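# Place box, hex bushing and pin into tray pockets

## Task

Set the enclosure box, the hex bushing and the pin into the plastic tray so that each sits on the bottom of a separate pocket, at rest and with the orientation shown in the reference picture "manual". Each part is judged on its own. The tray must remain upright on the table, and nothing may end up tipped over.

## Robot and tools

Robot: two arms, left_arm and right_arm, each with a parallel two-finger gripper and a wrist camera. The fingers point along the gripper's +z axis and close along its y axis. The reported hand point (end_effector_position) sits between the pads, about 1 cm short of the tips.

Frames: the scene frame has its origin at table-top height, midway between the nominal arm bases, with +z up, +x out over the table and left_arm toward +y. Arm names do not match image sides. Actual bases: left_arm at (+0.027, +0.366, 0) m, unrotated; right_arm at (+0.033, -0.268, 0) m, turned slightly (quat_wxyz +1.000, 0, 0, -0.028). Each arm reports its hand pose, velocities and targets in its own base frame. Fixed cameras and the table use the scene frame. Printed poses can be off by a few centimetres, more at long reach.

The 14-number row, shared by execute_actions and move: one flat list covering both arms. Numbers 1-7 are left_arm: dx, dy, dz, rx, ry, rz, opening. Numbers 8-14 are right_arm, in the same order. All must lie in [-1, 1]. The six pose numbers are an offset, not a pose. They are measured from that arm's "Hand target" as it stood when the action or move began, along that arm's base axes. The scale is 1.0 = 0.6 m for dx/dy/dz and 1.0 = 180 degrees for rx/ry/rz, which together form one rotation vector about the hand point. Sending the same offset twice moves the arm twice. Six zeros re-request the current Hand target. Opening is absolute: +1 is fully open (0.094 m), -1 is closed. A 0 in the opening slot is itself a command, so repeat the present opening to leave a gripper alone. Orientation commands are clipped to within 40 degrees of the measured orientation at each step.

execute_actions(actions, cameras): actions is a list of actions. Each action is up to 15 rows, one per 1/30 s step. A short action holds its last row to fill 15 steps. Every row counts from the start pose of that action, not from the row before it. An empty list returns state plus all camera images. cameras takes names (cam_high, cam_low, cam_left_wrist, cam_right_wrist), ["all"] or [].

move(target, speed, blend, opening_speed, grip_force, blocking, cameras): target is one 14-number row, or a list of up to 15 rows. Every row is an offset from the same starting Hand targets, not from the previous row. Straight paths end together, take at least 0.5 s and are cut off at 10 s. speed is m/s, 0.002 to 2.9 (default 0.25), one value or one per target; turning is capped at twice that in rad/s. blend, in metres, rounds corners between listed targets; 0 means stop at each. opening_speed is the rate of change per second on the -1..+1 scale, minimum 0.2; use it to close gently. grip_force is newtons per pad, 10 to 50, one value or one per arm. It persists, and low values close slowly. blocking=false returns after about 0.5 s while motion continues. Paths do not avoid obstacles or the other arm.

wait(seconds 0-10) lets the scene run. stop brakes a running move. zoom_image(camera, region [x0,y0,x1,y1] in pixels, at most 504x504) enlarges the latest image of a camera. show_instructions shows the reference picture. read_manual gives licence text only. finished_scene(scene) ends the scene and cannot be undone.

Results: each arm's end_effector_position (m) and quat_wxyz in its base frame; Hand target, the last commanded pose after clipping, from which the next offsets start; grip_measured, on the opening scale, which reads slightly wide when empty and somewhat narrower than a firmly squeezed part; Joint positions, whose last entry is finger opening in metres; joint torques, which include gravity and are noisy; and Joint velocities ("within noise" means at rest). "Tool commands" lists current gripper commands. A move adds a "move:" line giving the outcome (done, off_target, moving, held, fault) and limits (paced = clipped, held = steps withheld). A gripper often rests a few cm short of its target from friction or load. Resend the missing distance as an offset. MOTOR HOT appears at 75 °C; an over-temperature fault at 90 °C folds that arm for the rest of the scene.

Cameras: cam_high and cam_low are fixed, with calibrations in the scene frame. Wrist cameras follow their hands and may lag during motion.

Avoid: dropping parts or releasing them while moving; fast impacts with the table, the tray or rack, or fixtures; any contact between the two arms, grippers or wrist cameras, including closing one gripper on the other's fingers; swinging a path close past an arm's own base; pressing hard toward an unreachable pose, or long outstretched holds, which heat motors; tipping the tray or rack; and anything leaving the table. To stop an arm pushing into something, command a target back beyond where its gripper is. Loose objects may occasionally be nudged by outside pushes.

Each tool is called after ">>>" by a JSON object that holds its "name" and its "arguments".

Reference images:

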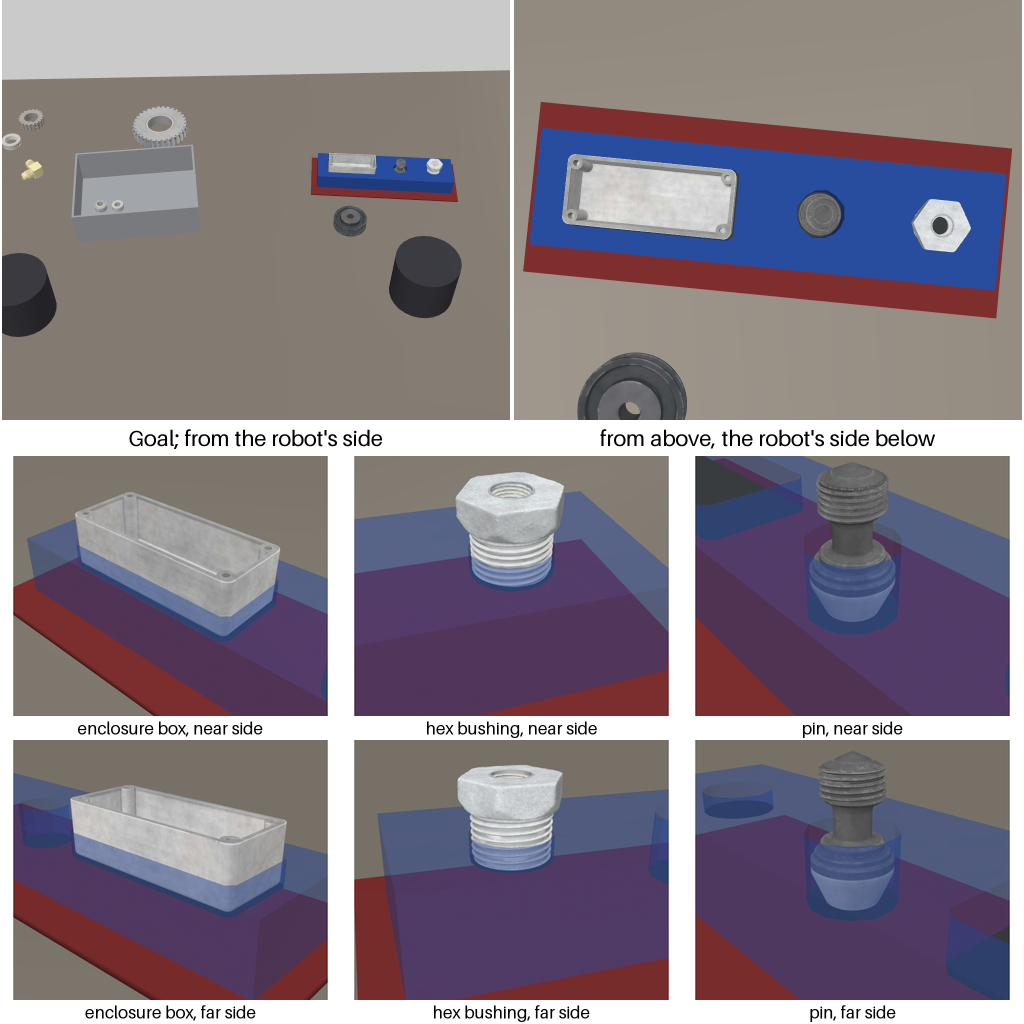

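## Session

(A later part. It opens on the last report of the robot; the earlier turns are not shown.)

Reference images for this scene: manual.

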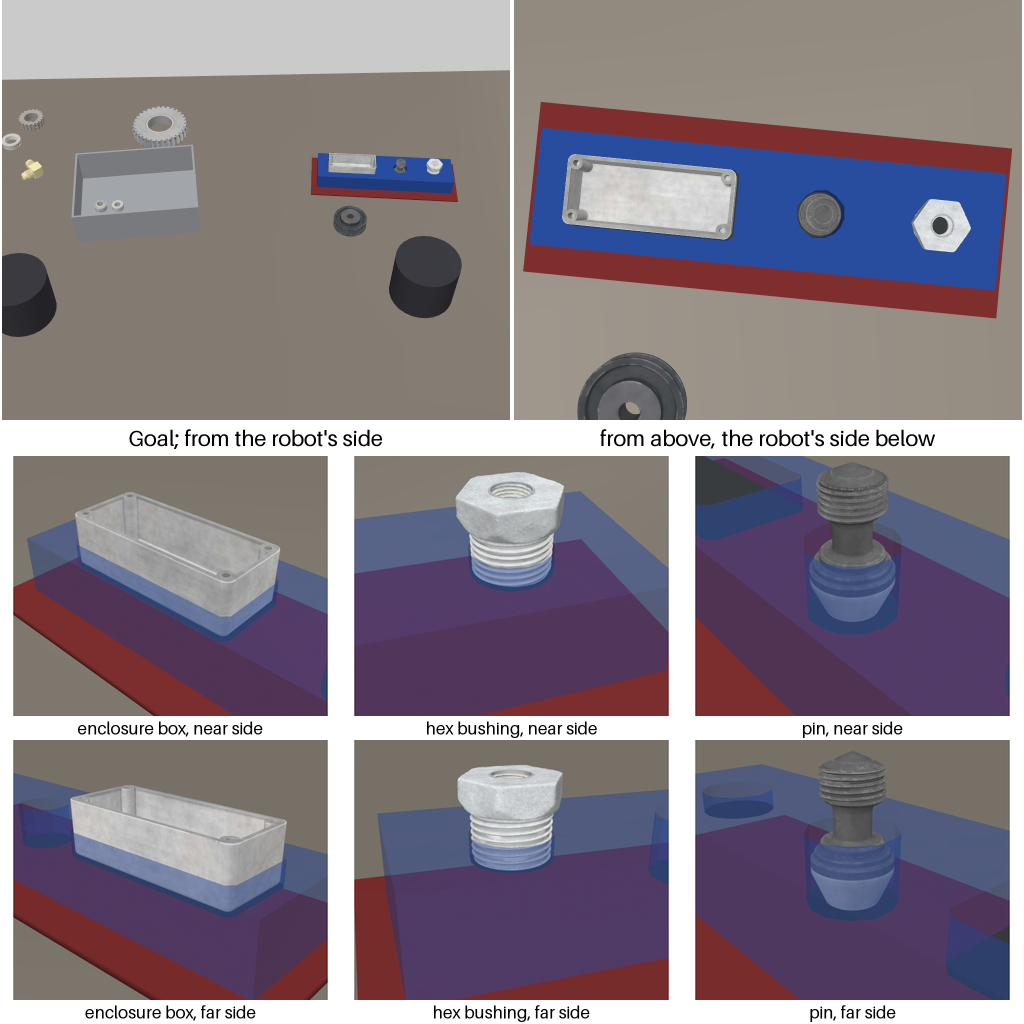

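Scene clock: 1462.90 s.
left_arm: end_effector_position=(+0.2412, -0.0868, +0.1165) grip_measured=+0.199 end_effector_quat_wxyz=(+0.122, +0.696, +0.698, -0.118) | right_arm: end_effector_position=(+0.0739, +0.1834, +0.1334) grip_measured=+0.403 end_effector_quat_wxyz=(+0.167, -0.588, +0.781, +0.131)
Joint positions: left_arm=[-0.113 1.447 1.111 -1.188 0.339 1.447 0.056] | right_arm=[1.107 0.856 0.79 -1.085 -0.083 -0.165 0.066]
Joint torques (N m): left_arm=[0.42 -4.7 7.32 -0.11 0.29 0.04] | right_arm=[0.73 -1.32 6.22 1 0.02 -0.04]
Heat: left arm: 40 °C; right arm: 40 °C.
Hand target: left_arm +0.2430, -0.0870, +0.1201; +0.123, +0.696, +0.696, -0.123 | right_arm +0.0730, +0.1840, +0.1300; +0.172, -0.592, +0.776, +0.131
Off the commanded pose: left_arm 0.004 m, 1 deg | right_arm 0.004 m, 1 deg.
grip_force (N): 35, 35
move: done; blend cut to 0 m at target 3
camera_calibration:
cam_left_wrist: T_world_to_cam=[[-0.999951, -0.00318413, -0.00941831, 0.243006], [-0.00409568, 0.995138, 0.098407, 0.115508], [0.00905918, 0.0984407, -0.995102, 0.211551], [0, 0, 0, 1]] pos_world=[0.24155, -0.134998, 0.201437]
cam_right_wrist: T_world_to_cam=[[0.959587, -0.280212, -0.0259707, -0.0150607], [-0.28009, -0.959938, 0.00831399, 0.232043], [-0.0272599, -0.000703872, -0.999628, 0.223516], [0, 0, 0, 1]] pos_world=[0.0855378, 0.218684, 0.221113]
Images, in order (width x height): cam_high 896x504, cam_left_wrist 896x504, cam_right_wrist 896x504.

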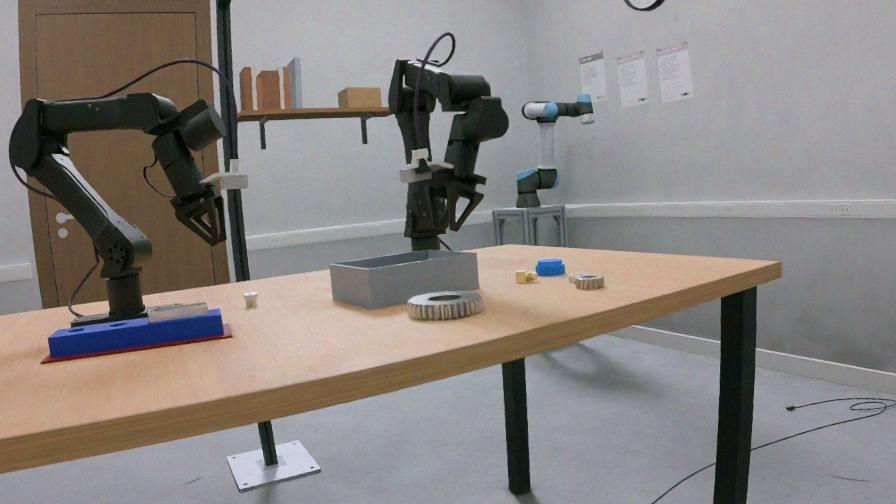

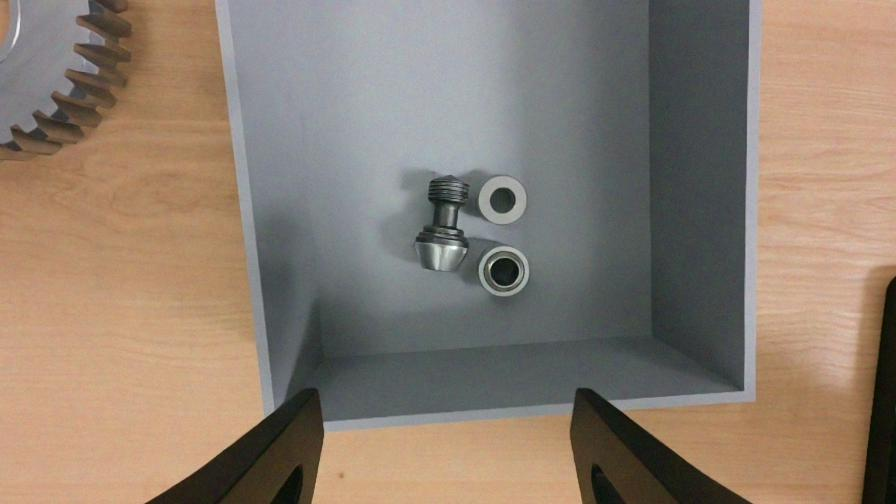

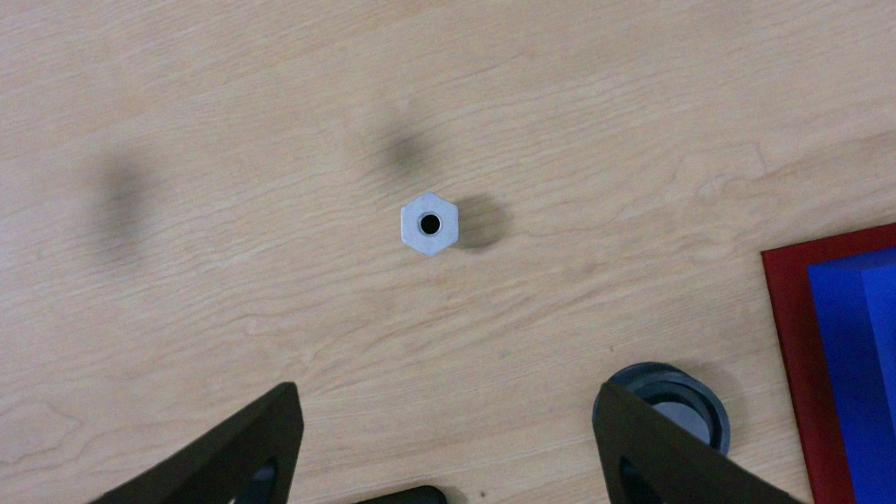

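>>> {"name": "move", "arguments": {"target": [0.0025, -0.0698, -0.0668, 0.0226, 0.0209, 0.4755, 0.3, 0.0033, 0.0967, -0.1, -0.1341, 0.0356, 0.0056, 0.4], "speed": 0.4, "cameras": ["cam_left_wrist", "cam_right_wrist"]}}

Scene clock: 1591.40 s.
left_arm: end_effector_position=(+0.2409, -0.1270, +0.0784) grip_measured=+0.299 end_effector_quat_wxyz=(+0.124, +0.038, +0.991, -0.009) | right_arm: end_effector_position=(+0.0748, +0.2378, +0.0657) grip_measured=+0.403 end_effector_quat_wxyz=(-0.002, -0.613, +0.790, +0.003)
Joint positions: left_arm=[-0.56 1.38 0.915 -0.88 -0.107 -0.472 0.061] | right_arm=[1.258 1.517 1.012 -1.065 -0.006 -0.061 0.066]
Joint torques (N m): left_arm=[-0.75 -4.33 6.68 0.51 -0.19 -0.09] | right_arm=[0.8 -5.14 9.83 -0.04 0.06 0.06]
Heat: left arm: 39 °C; right arm: 39 °C.
Hand target: left_arm +0.2446, -0.1289, +0.0799; +0.130, +0.037, +0.991, -0.005 | right_arm +0.0749, +0.2421, +0.0700; +0.000, -0.614, +0.790, +0.001
Off the commanded pose: left_arm 0.004 m, 1 deg | right_arm 0.006 m, 0 deg.
grip_force (N): 35, 35
move: done
camera_calibration:
cam_left_wrist: T_world_to_cam=[[-0.0776813, -0.996966, 0.00486018, -0.107323], [-0.97878, 0.0771896, 0.18982, 0.270389], [-0.189619, 0.00998841, -0.981807, 0.213169], [0, 0, 0, 1]] pos_world=[0.296735, -0.129998, 0.158488]
cam_right_wrist: T_world_to_cam=[[0.965116, -0.26098, -0.0209837, -0.00770438], [-0.228217, -0.877818, 0.421132, 0.234576], [-0.128327, -0.401652, -0.906757, 0.252728], [0, 0, 0, 1]] pos_world=[0.0934017, 0.305414, 0.130214]
Images, in order (width x height): cam_left_wrist 896x504, cam_right_wrist 896x504.

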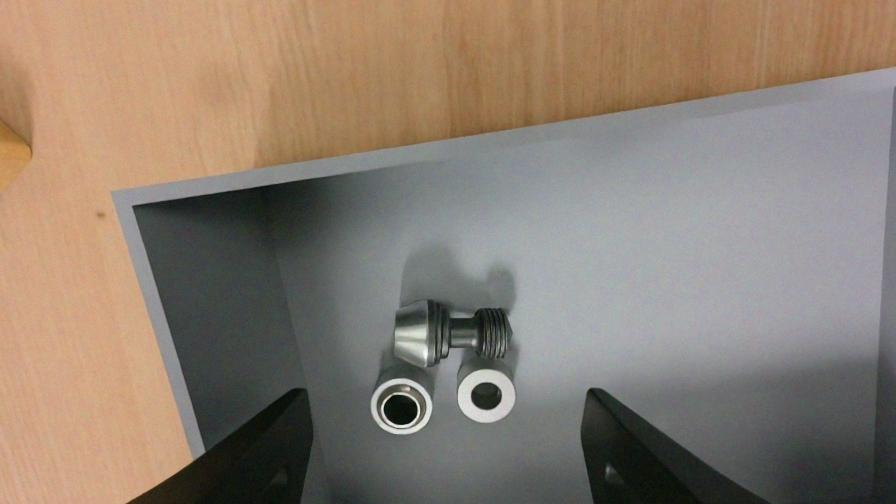

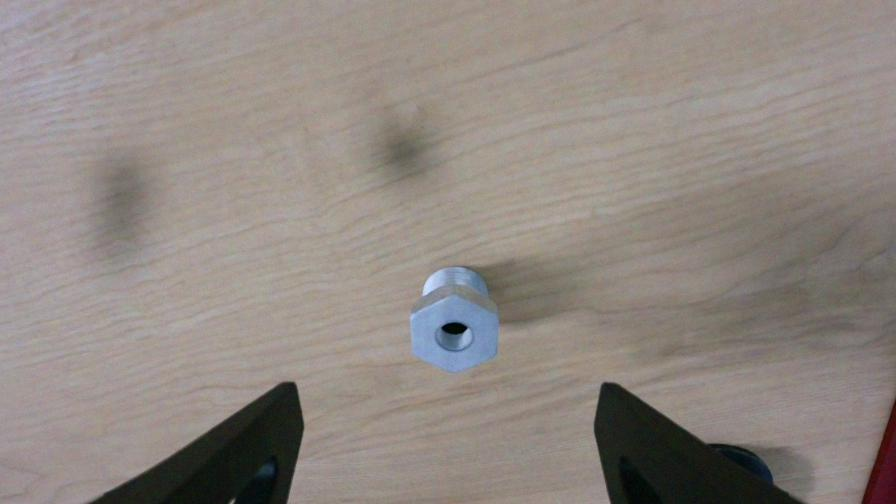

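>>> {"name": "move", "arguments": {"target": [[0.0053, -0.0035, -0.08, 0, 0, 0, 0.3, 0, 0, -0.07, 0, 0, 0, 0.4], [0.0053, -0.0035, -0.0957, 0, 0, 0, 0.3, 0, 0, -0.08, 0, 0, 0, 0.4], [0.0053, -0.0035, -0.0957, 0, 0, 0, -0.4, 0, 0, -0.08, 0, 0, 0, -0.75]], "speed": [0.15, 0.05, 0.05], "blend": [0.005, 0, 0], "opening_speed": 0.8, "cameras": ["cam_left_wrist", "cam_right_wrist"]}}

Scene clock: 1629.67 s.
left_arm: end_effector_position=(+0.2495, -0.1315, +0.0280) grip_measured=-0.231 end_effector_quat_wxyz=(+0.131, +0.037, +0.991, -0.011) | right_arm: end_effector_position=(+0.0767, +0.2433, +0.0294) grip_measured=-0.480 end_effector_quat_wxyz=(+0.002, -0.613, +0.790, +0.005)
Joint positions: left_arm=[-0.56 1.479 0.782 -0.634 -0.112 -0.473 0.036] | right_arm=[1.258 1.581 0.922 -0.903 -0.006 -0.061 0.024]
Joint torques (N m): left_arm=[-0.75 -4.9 4.45 0.67 -0.15 -0.09] | right_arm=[0.69 -5.19 5.22 0.31 0.06 0.07]
Heat: left arm: 38 °C; right arm: 43 °C.
Hand target: left_arm +0.2477, -0.1309, +0.0225; +0.130, +0.038, +0.991, -0.005 | right_arm +0.0750, +0.2421, +0.0220; +0.000, -0.614, +0.790, +0.001
Off the commanded pose: left_arm 0.006 m, 1 deg | right_arm 0.008 m, 1 deg.
grip_force (N): 35, 35
move: done; blend cut to 0.0047 m at target 1
camera_calibration:
cam_left_wrist: T_world_to_cam=[[-0.0757018, -0.997099, 0.00788082, -0.111546], [-0.981467, 0.0759057, 0.175957, 0.289538], [-0.176045, 0.00558553, -0.984366, 0.161502], [0, 0, 0, 1]] pos_world=[0.304159, -0.134102, 0.10891]
cam_right_wrist: T_world_to_cam=[[0.965169, -0.260878, -0.0198026, -0.00893709], [-0.229602, -0.880878, 0.413929, 0.256149], [-0.125428, -0.394964, -0.910094, 0.22054], [0, 0, 0, 1]] pos_world=[0.0951001, 0.31041, 0.0945074]
Images, in order (width x height): cam_left_wrist 896x504, cam_right_wrist 896x504.

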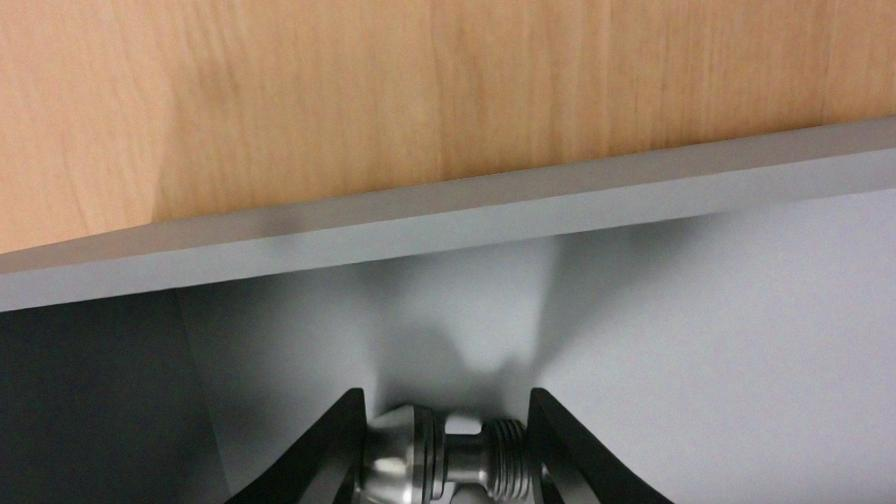

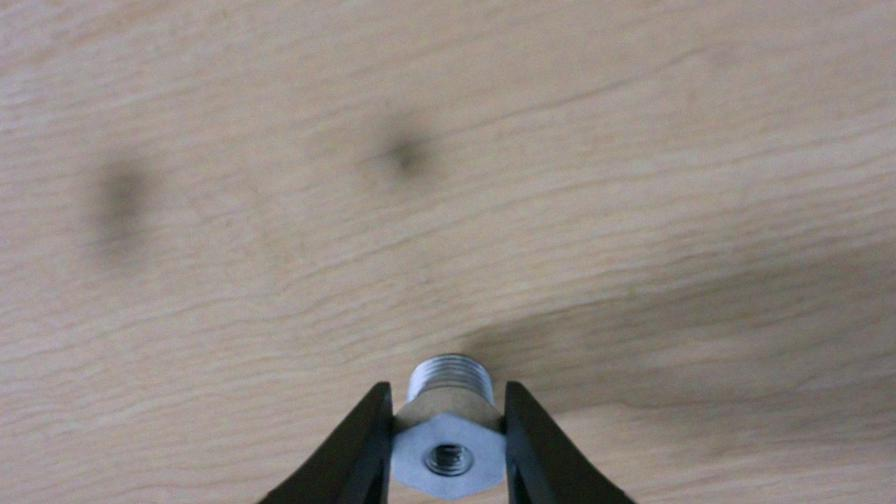

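>>> {"name": "move", "arguments": {"target": [[0, 0, 0, 0, 0, 0, 0.05, 0, 0, 0, 0, 0, 0, -0.75], [-0.012, 0, -0.0083, 0, 0, 0, 0.05, 0, 0, 0.1467, 0, 0, 0, -0.75], [-0.012, 0, -0.0083, 0, 0, 0, -0.4, 0.3175, -0.4918, 0.1467, 0, 0, -0.2661, -0.75], [-0.012, 0, -0.0083, 0, 0, 0, -0.4, 0.3175, -0.4918, 0.085, 0, 0, -0.2661, -0.75]], "speed": [0.05, 0.15, 0.4, 0.2], "blend": [0, 0, 0, 0], "opening_speed": 0.8, "cameras": ["cam_left_wrist", "cam_right_wrist"]}}

Scene clock: 1673.93 s.
left_arm: end_effector_position=(+0.2411, -0.1314, +0.0195) grip_measured=-0.164 end_effector_quat_wxyz=(+0.125, +0.037, +0.991, -0.009) | right_arm: end_effector_position=(+0.2649, -0.0537, +0.0789) grip_measured=-0.481 end_effector_quat_wxyz=(-0.001, -0.239, +0.971, -0.005)
Joint positions: left_arm=[-0.576 1.479 0.748 -0.615 -0.112 -0.489 0.039] | right_arm=[-0.198 1.583 1.13 -1.116 0.009 -0.681 0.024]
Joint torques (N m): left_arm=[-0.77 -5.9 4.4 0.64 -0.18 -0.1] | right_arm=[-0.35 -5.86 5.9 0.32 -0.08 -0.06]
Heat: left arm: 34 °C; right arm: 41 °C.
Hand target: left_arm +0.2405, -0.1310, +0.0176; +0.130, +0.038, +0.991, -0.005 | right_arm +0.2655, -0.0530, +0.0730; +0.000, -0.240, +0.971, +0.001
Off the commanded pose: left_arm 0.002 m, 1 deg | right_arm 0.006 m, 1 deg.
grip_force (N): 35, 35
move: done
camera_calibration:
cam_left_wrist: T_world_to_cam=[[-0.07635, -0.997072, 0.00430961, -0.111775], [-0.979112, 0.0757903, 0.188666, 0.281917], [-0.18844, 0.010185, -0.982032, 0.155184], [0, 0, 0, 1]] pos_world=[0.296738, -0.134395, 0.0996894]
cam_right_wrist: T_world_to_cam=[[0.453929, -0.891018, -0.00587451, -0.166628], [-0.805411, -0.413119, 0.425024, 0.19402], [-0.381131, -0.188199, -0.905163, 0.250411], [0, 0, 0, 1]] pos_world=[0.327342, -0.0211879, 0.143221]
Images, in order (width x height): cam_left_wrist 896x504, cam_right_wrist 896x504.

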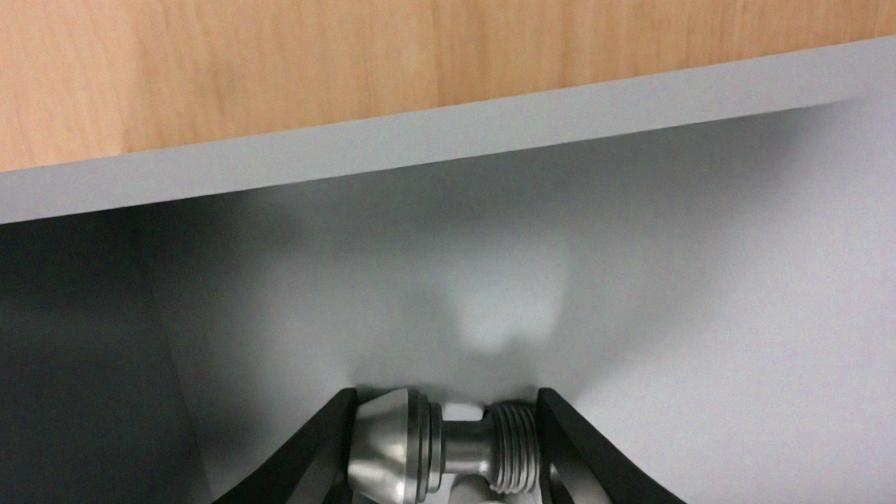

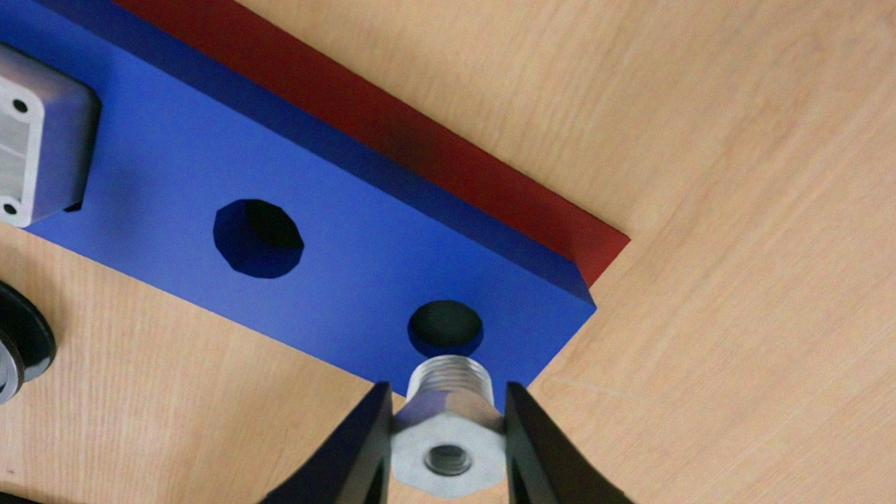

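>>> {"name": "move", "arguments": {"target": [[-0.0167, 0, 0.1783, 0, 0, 0, -0.4, 0.0058, 0.0072, 0, 0, 0, 0, -0.75], [-0.2592, -0.4077, 0.1783, 0, 0, 0.0906, -0.4, 0.0058, 0.0072, -0.025, 0, 0, 0, -0.75], [-0.2592, -0.4077, 0.054, 0, 0, 0.0906, -0.4, 0.0058, 0.0072, -0.025, 0, 0, 0, -0.75], [-0.2592, -0.4077, -0.004, 0, 0, 0.0906, -0.4, 0.0058, 0.0072, -0.025, 0, 0, 0, -0.75]], "speed": [0.2, 0.35, 0.25, 0.05], "blend": [0.02, 0.02, 0.005, 0], "cameras": ["cam_left_wrist", "cam_right_wrist", "cam_high"]}}

Scene clock: 1717.50 s.
left_arm: end_effector_position=(+0.0783, -0.3798, +0.0229) grip_measured=-0.165 end_effector_quat_wxyz=(+0.117, -0.098, +0.988, +0.003) | right_arm: end_effector_position=(+0.2694, -0.0529, +0.0659) grip_measured=-0.481 end_effector_quat_wxyz=(+0.003, -0.239, +0.971, -0.006)
Joint positions: left_arm=[-1.478 2.08 1.515 -1.014 -0.234 -1.677 0.039] | right_arm=[-0.192 1.603 1.098 -1.055 0.009 -0.674 0.024]
Joint torques (N m): left_arm=[0.58 -10.55 4.52 0.05 -0.36 -0.11] | right_arm=[0.81 -5.79 5.63 0.3 -0.09 0.06]
Heat: left arm: 34 °C; right arm: 39 °C.
Hand target: left_arm +0.0850, -0.3756, +0.0151; +0.129, -0.104, +0.986, +0.014 | right_arm +0.2690, -0.0487, +0.0581; +0.000, -0.240, +0.971, +0.000
Off the commanded pose: left_arm 0.011 m, 2 deg | right_arm 0.009 m, 1 deg.
grip_force (N): 35, 35
move: off_target (left_arm)
camera_calibration:
cam_left_wrist: T_world_to_cam=[[0.193827, -0.980962, 0.0119894, -0.387011], [-0.960573, -0.187287, 0.205481, 0.0390352], [-0.199324, -0.0513445, -0.978588, 0.107854], [0, 0, 0, 1]] pos_world=[0.134007, -0.366794, 0.102164]
cam_right_wrist: T_world_to_cam=[[0.452993, -0.891513, -0.000873564, -0.1682], [-0.809225, -0.411592, 0.419221, 0.20506], [-0.374101, -0.189197, -0.907884, 0.238719], [0, 0, 0, 1]] pos_world=[0.331438, -0.0203863, 0.130617]
Images, in order (width x height): cam_high 896x504, cam_left_wrist 896x504, cam_right_wrist 896x504.

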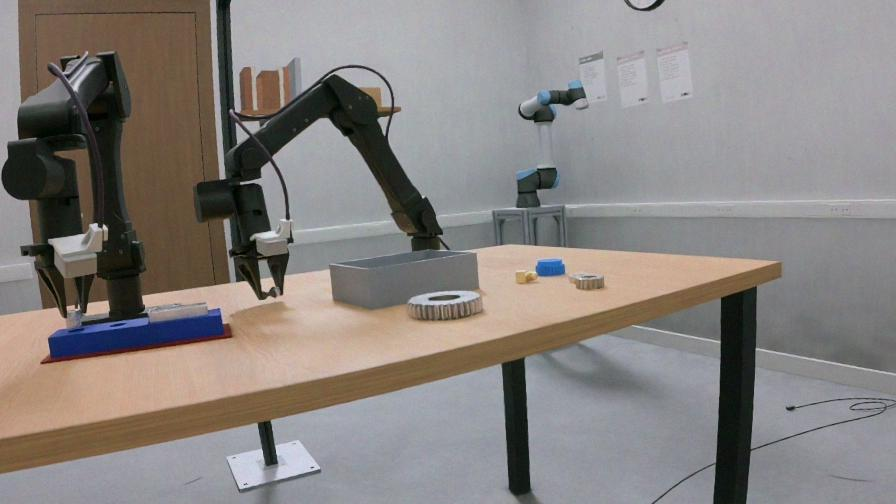

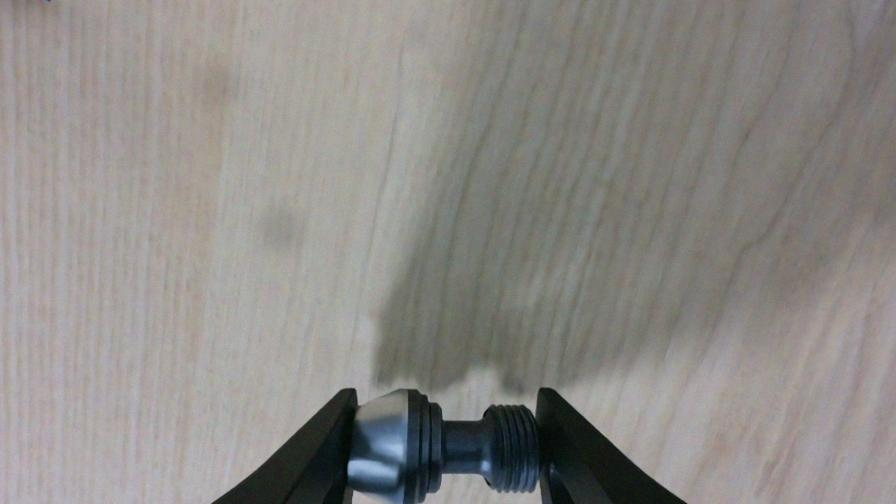

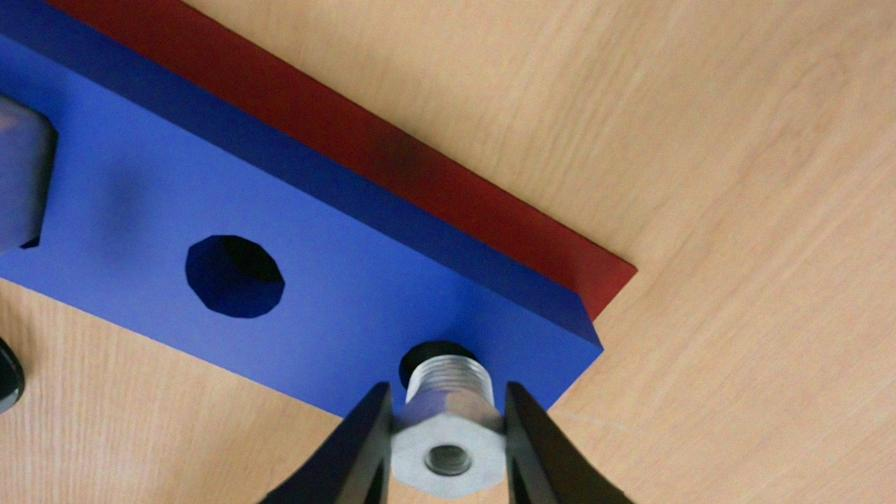

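>>> {"name": "zoom_image", "arguments": {"camera": "cam_high", "region": [230, 250, 310, 320]}}

>>> {"name": "zoom_image", "arguments": {"camera": "cam_right_wrist", "region": [380, 320, 520, 420]}}

>>> {"name": "zoom_image", "arguments": {"camera": "cam_high", "region": [30, 250, 130, 340]}}

Scaled by 6.300 from the camera's 896x504 image, which has a finer 1280x720 frame.

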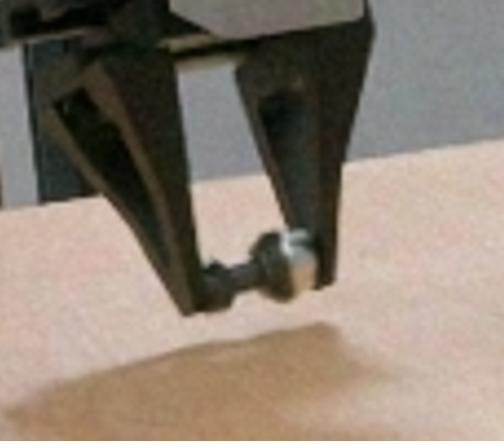

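Scaled by 3.600 from the camera's 896x504 image, which has a finer 1280x720 frame.

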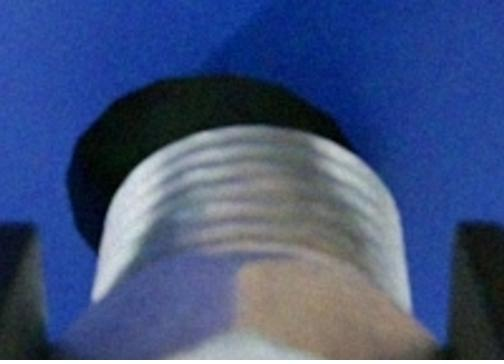

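Scaled by 5.040 from the camera's 896x504 image, which has a finer 1280x720 frame.

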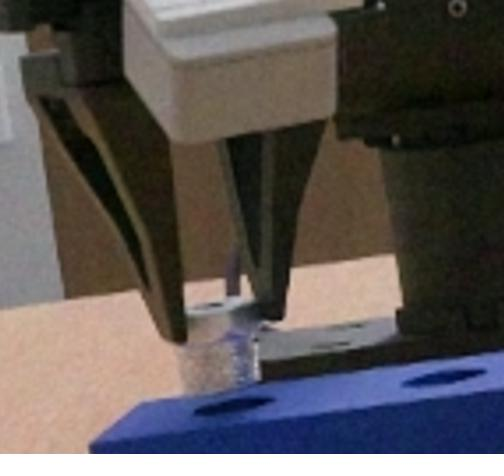

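>>> {"name": "move", "arguments": {"target": [0, 0, -0.0117, 0, 0, 0, -0.4, -0.005, 0.0028, -0.01, 0, 0, 0, -0.75], "speed": 0.04, "cameras": ["cam_right_wrist", "cam_high"]}}

>>> {"name": "zoom_image", "arguments": {"camera": "cam_high", "region": [230, 250, 310, 320]}}

>>> {"name": "zoom_image", "arguments": {"camera": "cam_right_wrist", "region": [380, 320, 520, 420]}}

Scene clock: 1741.60 s.
left_arm: end_effector_position=(+0.0784, -0.3806, +0.0171) grip_measured=-0.165 end_effector_quat_wxyz=(+0.117, -0.098, +0.988, +0.002) | right_arm: end_effector_position=(+0.2657, -0.0518, +0.0598) grip_measured=-0.481 end_effector_quat_wxyz=(-0.001, -0.237, +0.971, -0.004)
Joint positions: left_arm=[-1.478 2.087 1.501 -0.99 -0.234 -1.677 0.039] | right_arm=[-0.19 1.603 1.073 -1.038 0.009 -0.67 0.024]
Joint torques (N m): left_arm=[0.57 -10.37 4.4 0.09 -0.36 -0.11] | right_arm=[1.02 -6.13 5.09 0.37 -0.08 0.09]
Heat: left arm: 35 °C; right arm: 39 °C.
Hand target: left_arm +0.0851, -0.3756, +0.0081; +0.129, -0.104, +0.986, +0.014 | right_arm +0.2658, -0.0471, +0.0520; +0.000, -0.240, +0.971, +0.001
Off the commanded pose: left_arm 0.012 m, 2 deg | right_arm 0.009 m, 1 deg.
grip_force (N): 35, 35
move: off_target (left_arm)
camera_calibration:
cam_right_wrist: T_world_to_cam=[[0.450224, -0.892893, -0.00638008, -0.164523], [-0.807034, -0.409969, 0.424995, 0.204244], [-0.382091, -0.186194, -0.905173, 0.234069], [0, 0, 0, 1]] pos_world=[0.32834, -0.0195854, 0.124021]
Images, in order (width x height): cam_high 896x504, cam_right_wrist 896x504.

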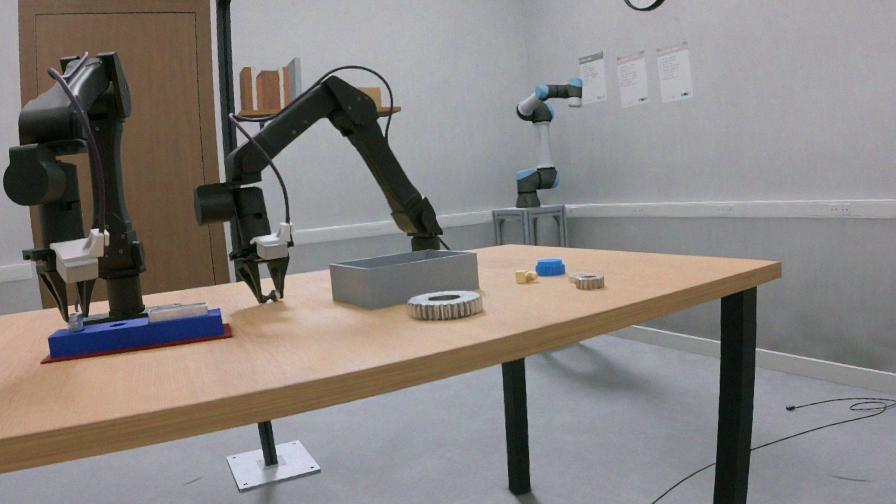

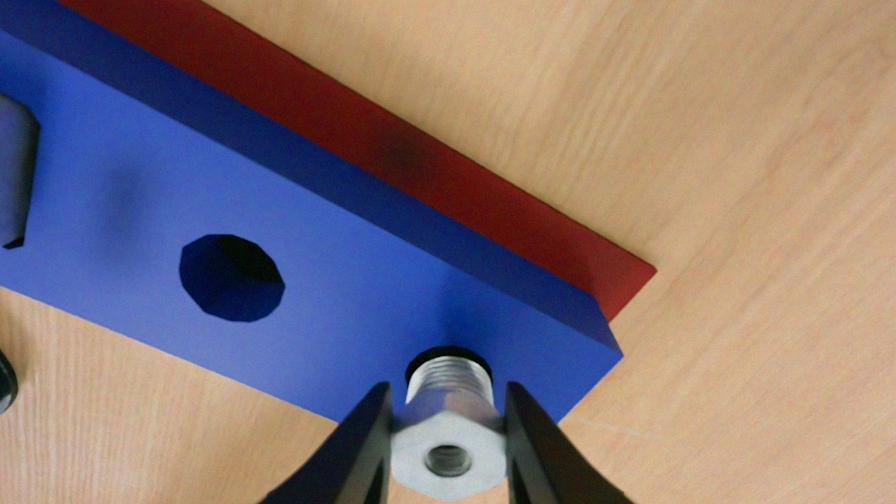

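Scaled by 6.300 from the camera's 896x504 image, which has a finer 1280x720 frame.

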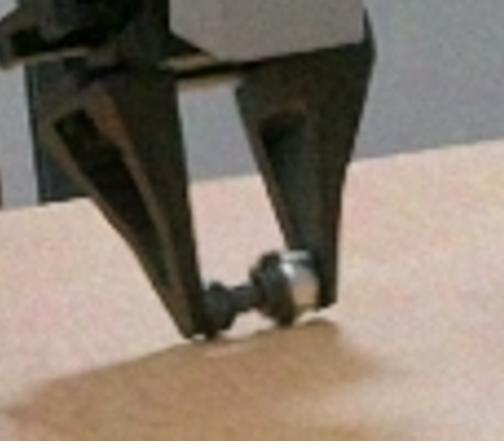

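Scaled by 3.600 from the camera's 896x504 image, which has a finer 1280x720 frame.

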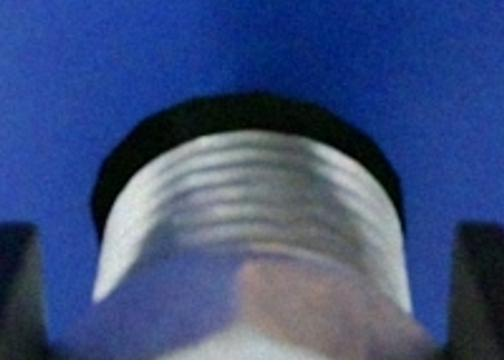

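>>> {"name": "move", "arguments": {"target": [0,0,0,0,0,0,0.1,0,0,-0.01,0,0,0,-0.75], "speed": 0.03, "opening_speed": 0.6, "cameras": ["cam_left_wrist","cam_right_wrist"]}}

Scene clock: 1771.00 s.
left_arm: end_effector_position=(+0.0787, -0.3807, +0.0171) grip_measured=+0.099 end_effector_quat_wxyz=(+0.118, -0.098, +0.988, +0.002) | right_arm: end_effector_position=(+0.2683, -0.0503, +0.0547) grip_measured=-0.481 end_effector_quat_wxyz=(+0.007, -0.239, +0.971, -0.005)
Joint positions: left_arm=[-1.478 2.087 1.501 -0.99 -0.236 -1.677 0.052] | right_arm=[-0.186 1.603 1.052 -1.002 0.004 -0.669 0.024]
Joint torques (N m): left_arm=[0.57 -10.37 4.4 0.08 -0.34 -0.11] | right_arm=[0.58 -5.45 5.41 0.28 -0.01 0.07]
Heat: left arm: 35 °C; right arm: 39 °C.
Hand target: left_arm +0.0850, -0.3756, +0.0081; +0.129, -0.104, +0.986, +0.014 | right_arm +0.2659, -0.0471, +0.0461; +0.000, -0.240, +0.971, +0.001
Off the commanded pose: left_arm 0.012 m, 2 deg | right_arm 0.010 m, 1 deg.
grip_force (N): 35, 35
move: off_target (left_arm)
camera_calibration:
cam_left_wrist: T_world_to_cam=[[0.193825, -0.980905, 0.0160229, -0.387944], [-0.961031, -0.186565, 0.203991, 0.0407586], [-0.197106, -0.054937, -0.978842, 0.100695], [0, 0, 0, 1]] pos_world=[0.134211, -0.367401, 0.0964664]
cam_right_wrist: T_world_to_cam=[[0.453725, -0.891141, -0.000649856, -0.165472], [-0.812072, -0.413767, 0.411504, 0.210982], [-0.366977, -0.186182, -0.911408, 0.227052], [0, 0, 0, 1]] pos_world=[0.329734, -0.0178887, 0.120009]
Images, in order (width x height): cam_left_wrist 896x504, cam_right_wrist 896x504.

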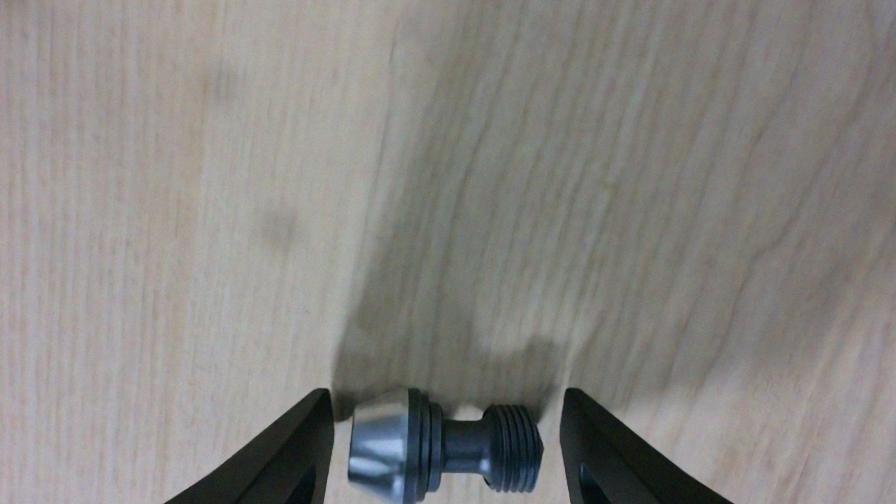

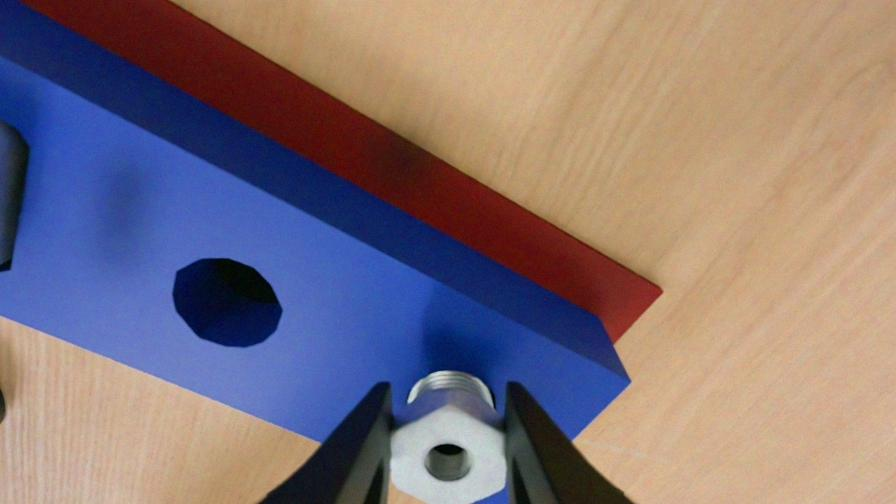

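>>> {"name": "zoom_image", "arguments": {"camera": "cam_right_wrist", "region": [380, 320, 520, 420]}}

>>> {"name": "move", "arguments": {"target": [0,0,0.12,0,0,0,0.1,0,0,-0.007,0,0,0,-0.75], "speed": [0.1], "cameras": ["cam_left_wrist","cam_right_wrist"]}}

Scaled by 3.600 from the camera's 896x504 image, which has a finer 1280x720 frame.

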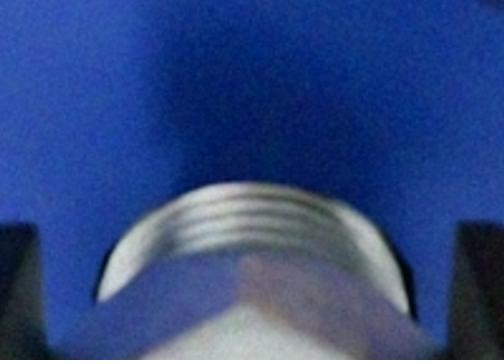

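Scene clock: 1776.77 s.
left_arm: end_effector_position=(+0.0785, -0.3753, +0.0671) grip_measured=+0.099 end_effector_quat_wxyz=(+0.119, -0.096, +0.988, +0.023) | right_arm: end_effector_position=(+0.2683, -0.0503, +0.0535) grip_measured=-0.481 end_effector_quat_wxyz=(+0.007, -0.239, +0.971, -0.005)
Joint positions: left_arm=[-1.478 2.058 1.66 -1.22 -0.238 -1.677 0.052] | right_arm=[-0.186 1.605 1.048 -0.997 0.004 -0.669 0.024]
Joint torques (N m): left_arm=[0.58 -14.08 6.79 -0.32 -0.33 -0.11] | right_arm=[0.58 -5.16 4.72 0.39 -0.02 0.07]
Heat: left arm: 36 °C; right arm: 39 °C.
Hand target: left_arm +0.0850, -0.3755, +0.0801; +0.129, -0.104, +0.986, +0.014 | right_arm +0.2660, -0.0471, +0.0419; +0.000, -0.240, +0.971, +0.001
Off the commanded pose: left_arm 0.015 m, 2 deg | right_arm 0.012 m, 1 deg.
grip_force (N): 35, 35
move: off_target (left_arm, right_arm)
camera_calibration:
cam_left_wrist: T_world_to_cam=[[0.19374, -0.980711, -0.025891, -0.380583], [-0.960633, -0.194998, 0.197888, 0.0286419], [-0.19912, -0.0134671, -0.979883, 0.165525], [0, 0, 0, 1]] pos_world=[0.134208, -0.365428, 0.146673]
cam_right_wrist: T_world_to_cam=[[0.453725, -0.891141, -0.000649856, -0.165473], [-0.812072, -0.413767, 0.411504, 0.211475], [-0.366977, -0.186182, -0.911408, 0.225958], [0, 0, 0, 1]] pos_world=[0.329734, -0.0178887, 0.118809]
Images, in order (width x height): cam_left_wrist 896x504, cam_right_wrist 896x504.

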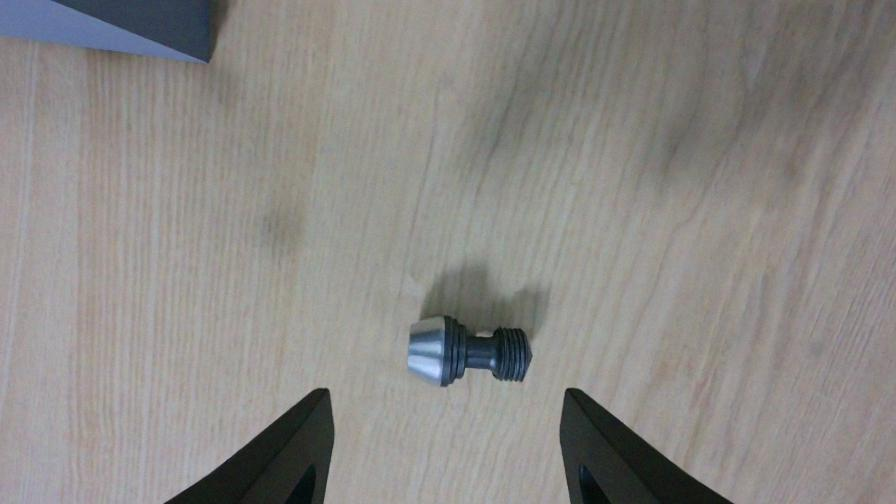

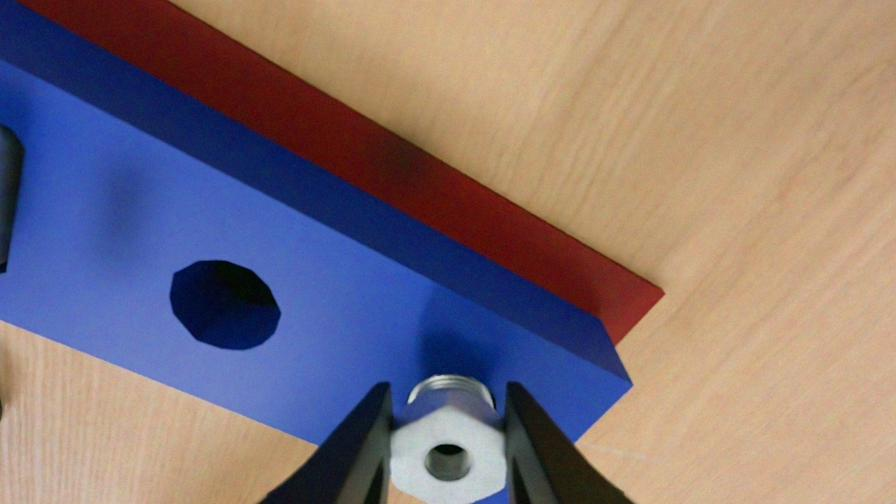

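>>> {"name": "zoom_image", "arguments": {"camera": "cam_right_wrist", "region": [380, 320, 520, 420]}}

Scaled by 3.600 from the camera's 896x504 image, which has a finer 1280x720 frame.

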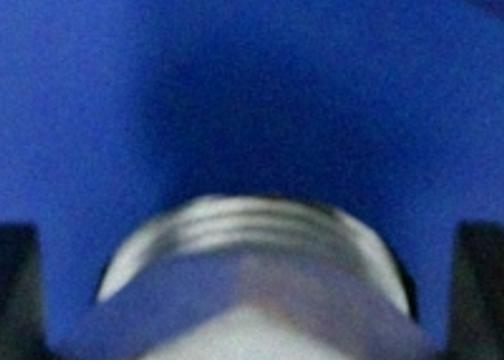

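>>> {"name": "move", "arguments": {"target": [-0.0033,-0.0192,-0.0368,0.1016,0.1541,-0.4931,0.1,0,0,-0.012,0,0,0,-0.75], "speed": [0.35], "cameras": ["cam_left_wrist","cam_right_wrist"]}}

>>> {"name": "zoom_image", "arguments": {"camera": "cam_right_wrist", "region": [380, 320, 520, 420]}}

Scene clock: 1820.67 s.
left_arm: end_effector_position=(+0.0809, -0.3862, +0.0618) grip_measured=+0.099 end_effector_quat_wxyz=(-0.089, +0.633, +0.765, +0.078) | right_arm: end_effector_position=(+0.2683, -0.0503, +0.0527) grip_measured=-0.481 end_effector_quat_wxyz=(+0.008, -0.239, +0.971, -0.006)
Joint positions: left_arm=[-1.371 2.328 2.067 -1.547 -0.01 0.009 0.052] | right_arm=[-0.186 1.605 1.045 -0.993 0.004 -0.669 0.024]
Joint torques (N m): left_arm=[0.68 -12.03 6.86 -0.66 0.08 0.02] | right_arm=[0.49 -4.36 3.15 0.6 -0.04 0.07]
Heat: left arm: 40 °C; right arm: 38 °C.
Hand target: left_arm +0.0830, -0.3871, +0.0581; -0.101, +0.631, +0.765, +0.082 | right_arm +0.2660, -0.0471, +0.0347; +0.000, -0.240, +0.971, +0.000
Off the commanded pose: left_arm 0.004 m, 1 deg | right_arm 0.018 m, 1 deg.
joint sent to its limit (left arm) — joint 4 (wrist pitch), lower limit. The joint targets still meet the commanded pose.
grip_force (N): 35, 35
move: off_target (right_arm)
camera_calibration:
cam_left_wrist: T_world_to_cam=[[-0.982742, -0.184683, -0.0105188, 0.00972838], [-0.15039, 0.764561, 0.626761, 0.308316], [-0.10771, 0.617527, -0.77914, 0.384656], [0, 0, 0, 1]] pos_world=[0.0973592, -0.471465, 0.106563]
cam_right_wrist: T_world_to_cam=[[0.453693, -0.891158, -0.000185841, -0.165472], [-0.812398, -0.413682, 0.410947, 0.211857], [-0.366295, -0.186293, -0.911659, 0.225086], [0, 0, 0, 1]] pos_world=[0.329634, -0.0178887, 0.118109]
Images, in order (width x height): cam_left_wrist 896x504, cam_right_wrist 896x504.

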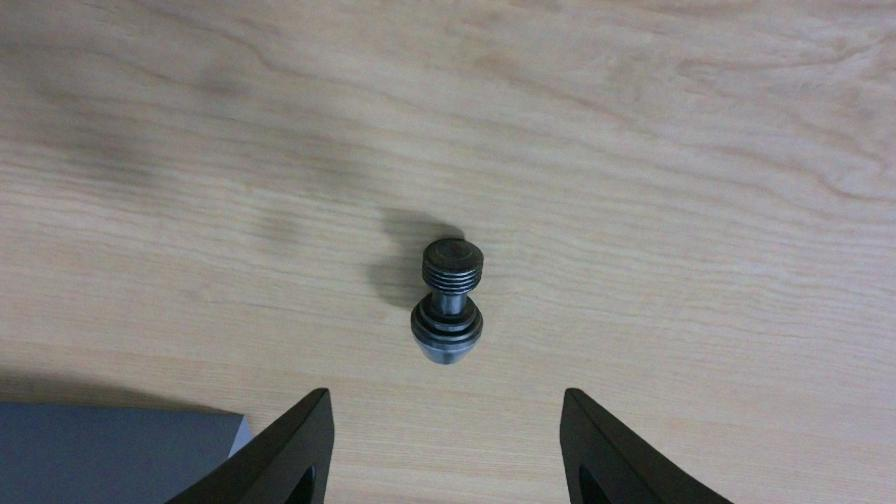

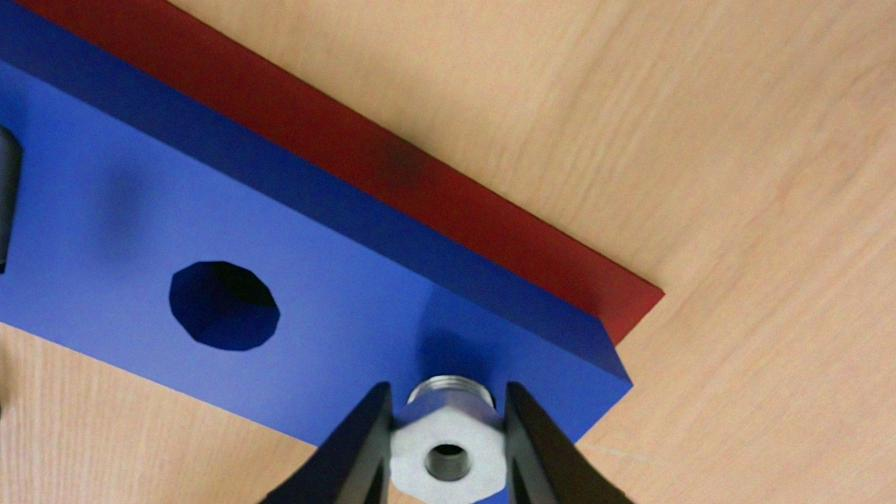

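Scaled by 3.600 from the camera's 896x504 image, which has a finer 1280x720 frame.

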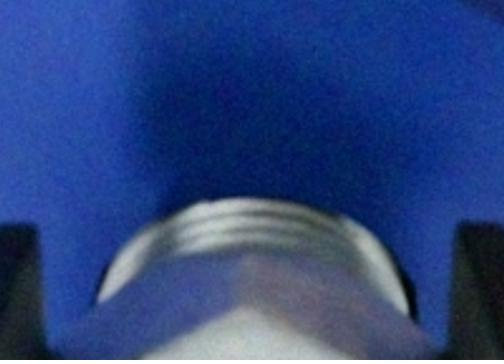

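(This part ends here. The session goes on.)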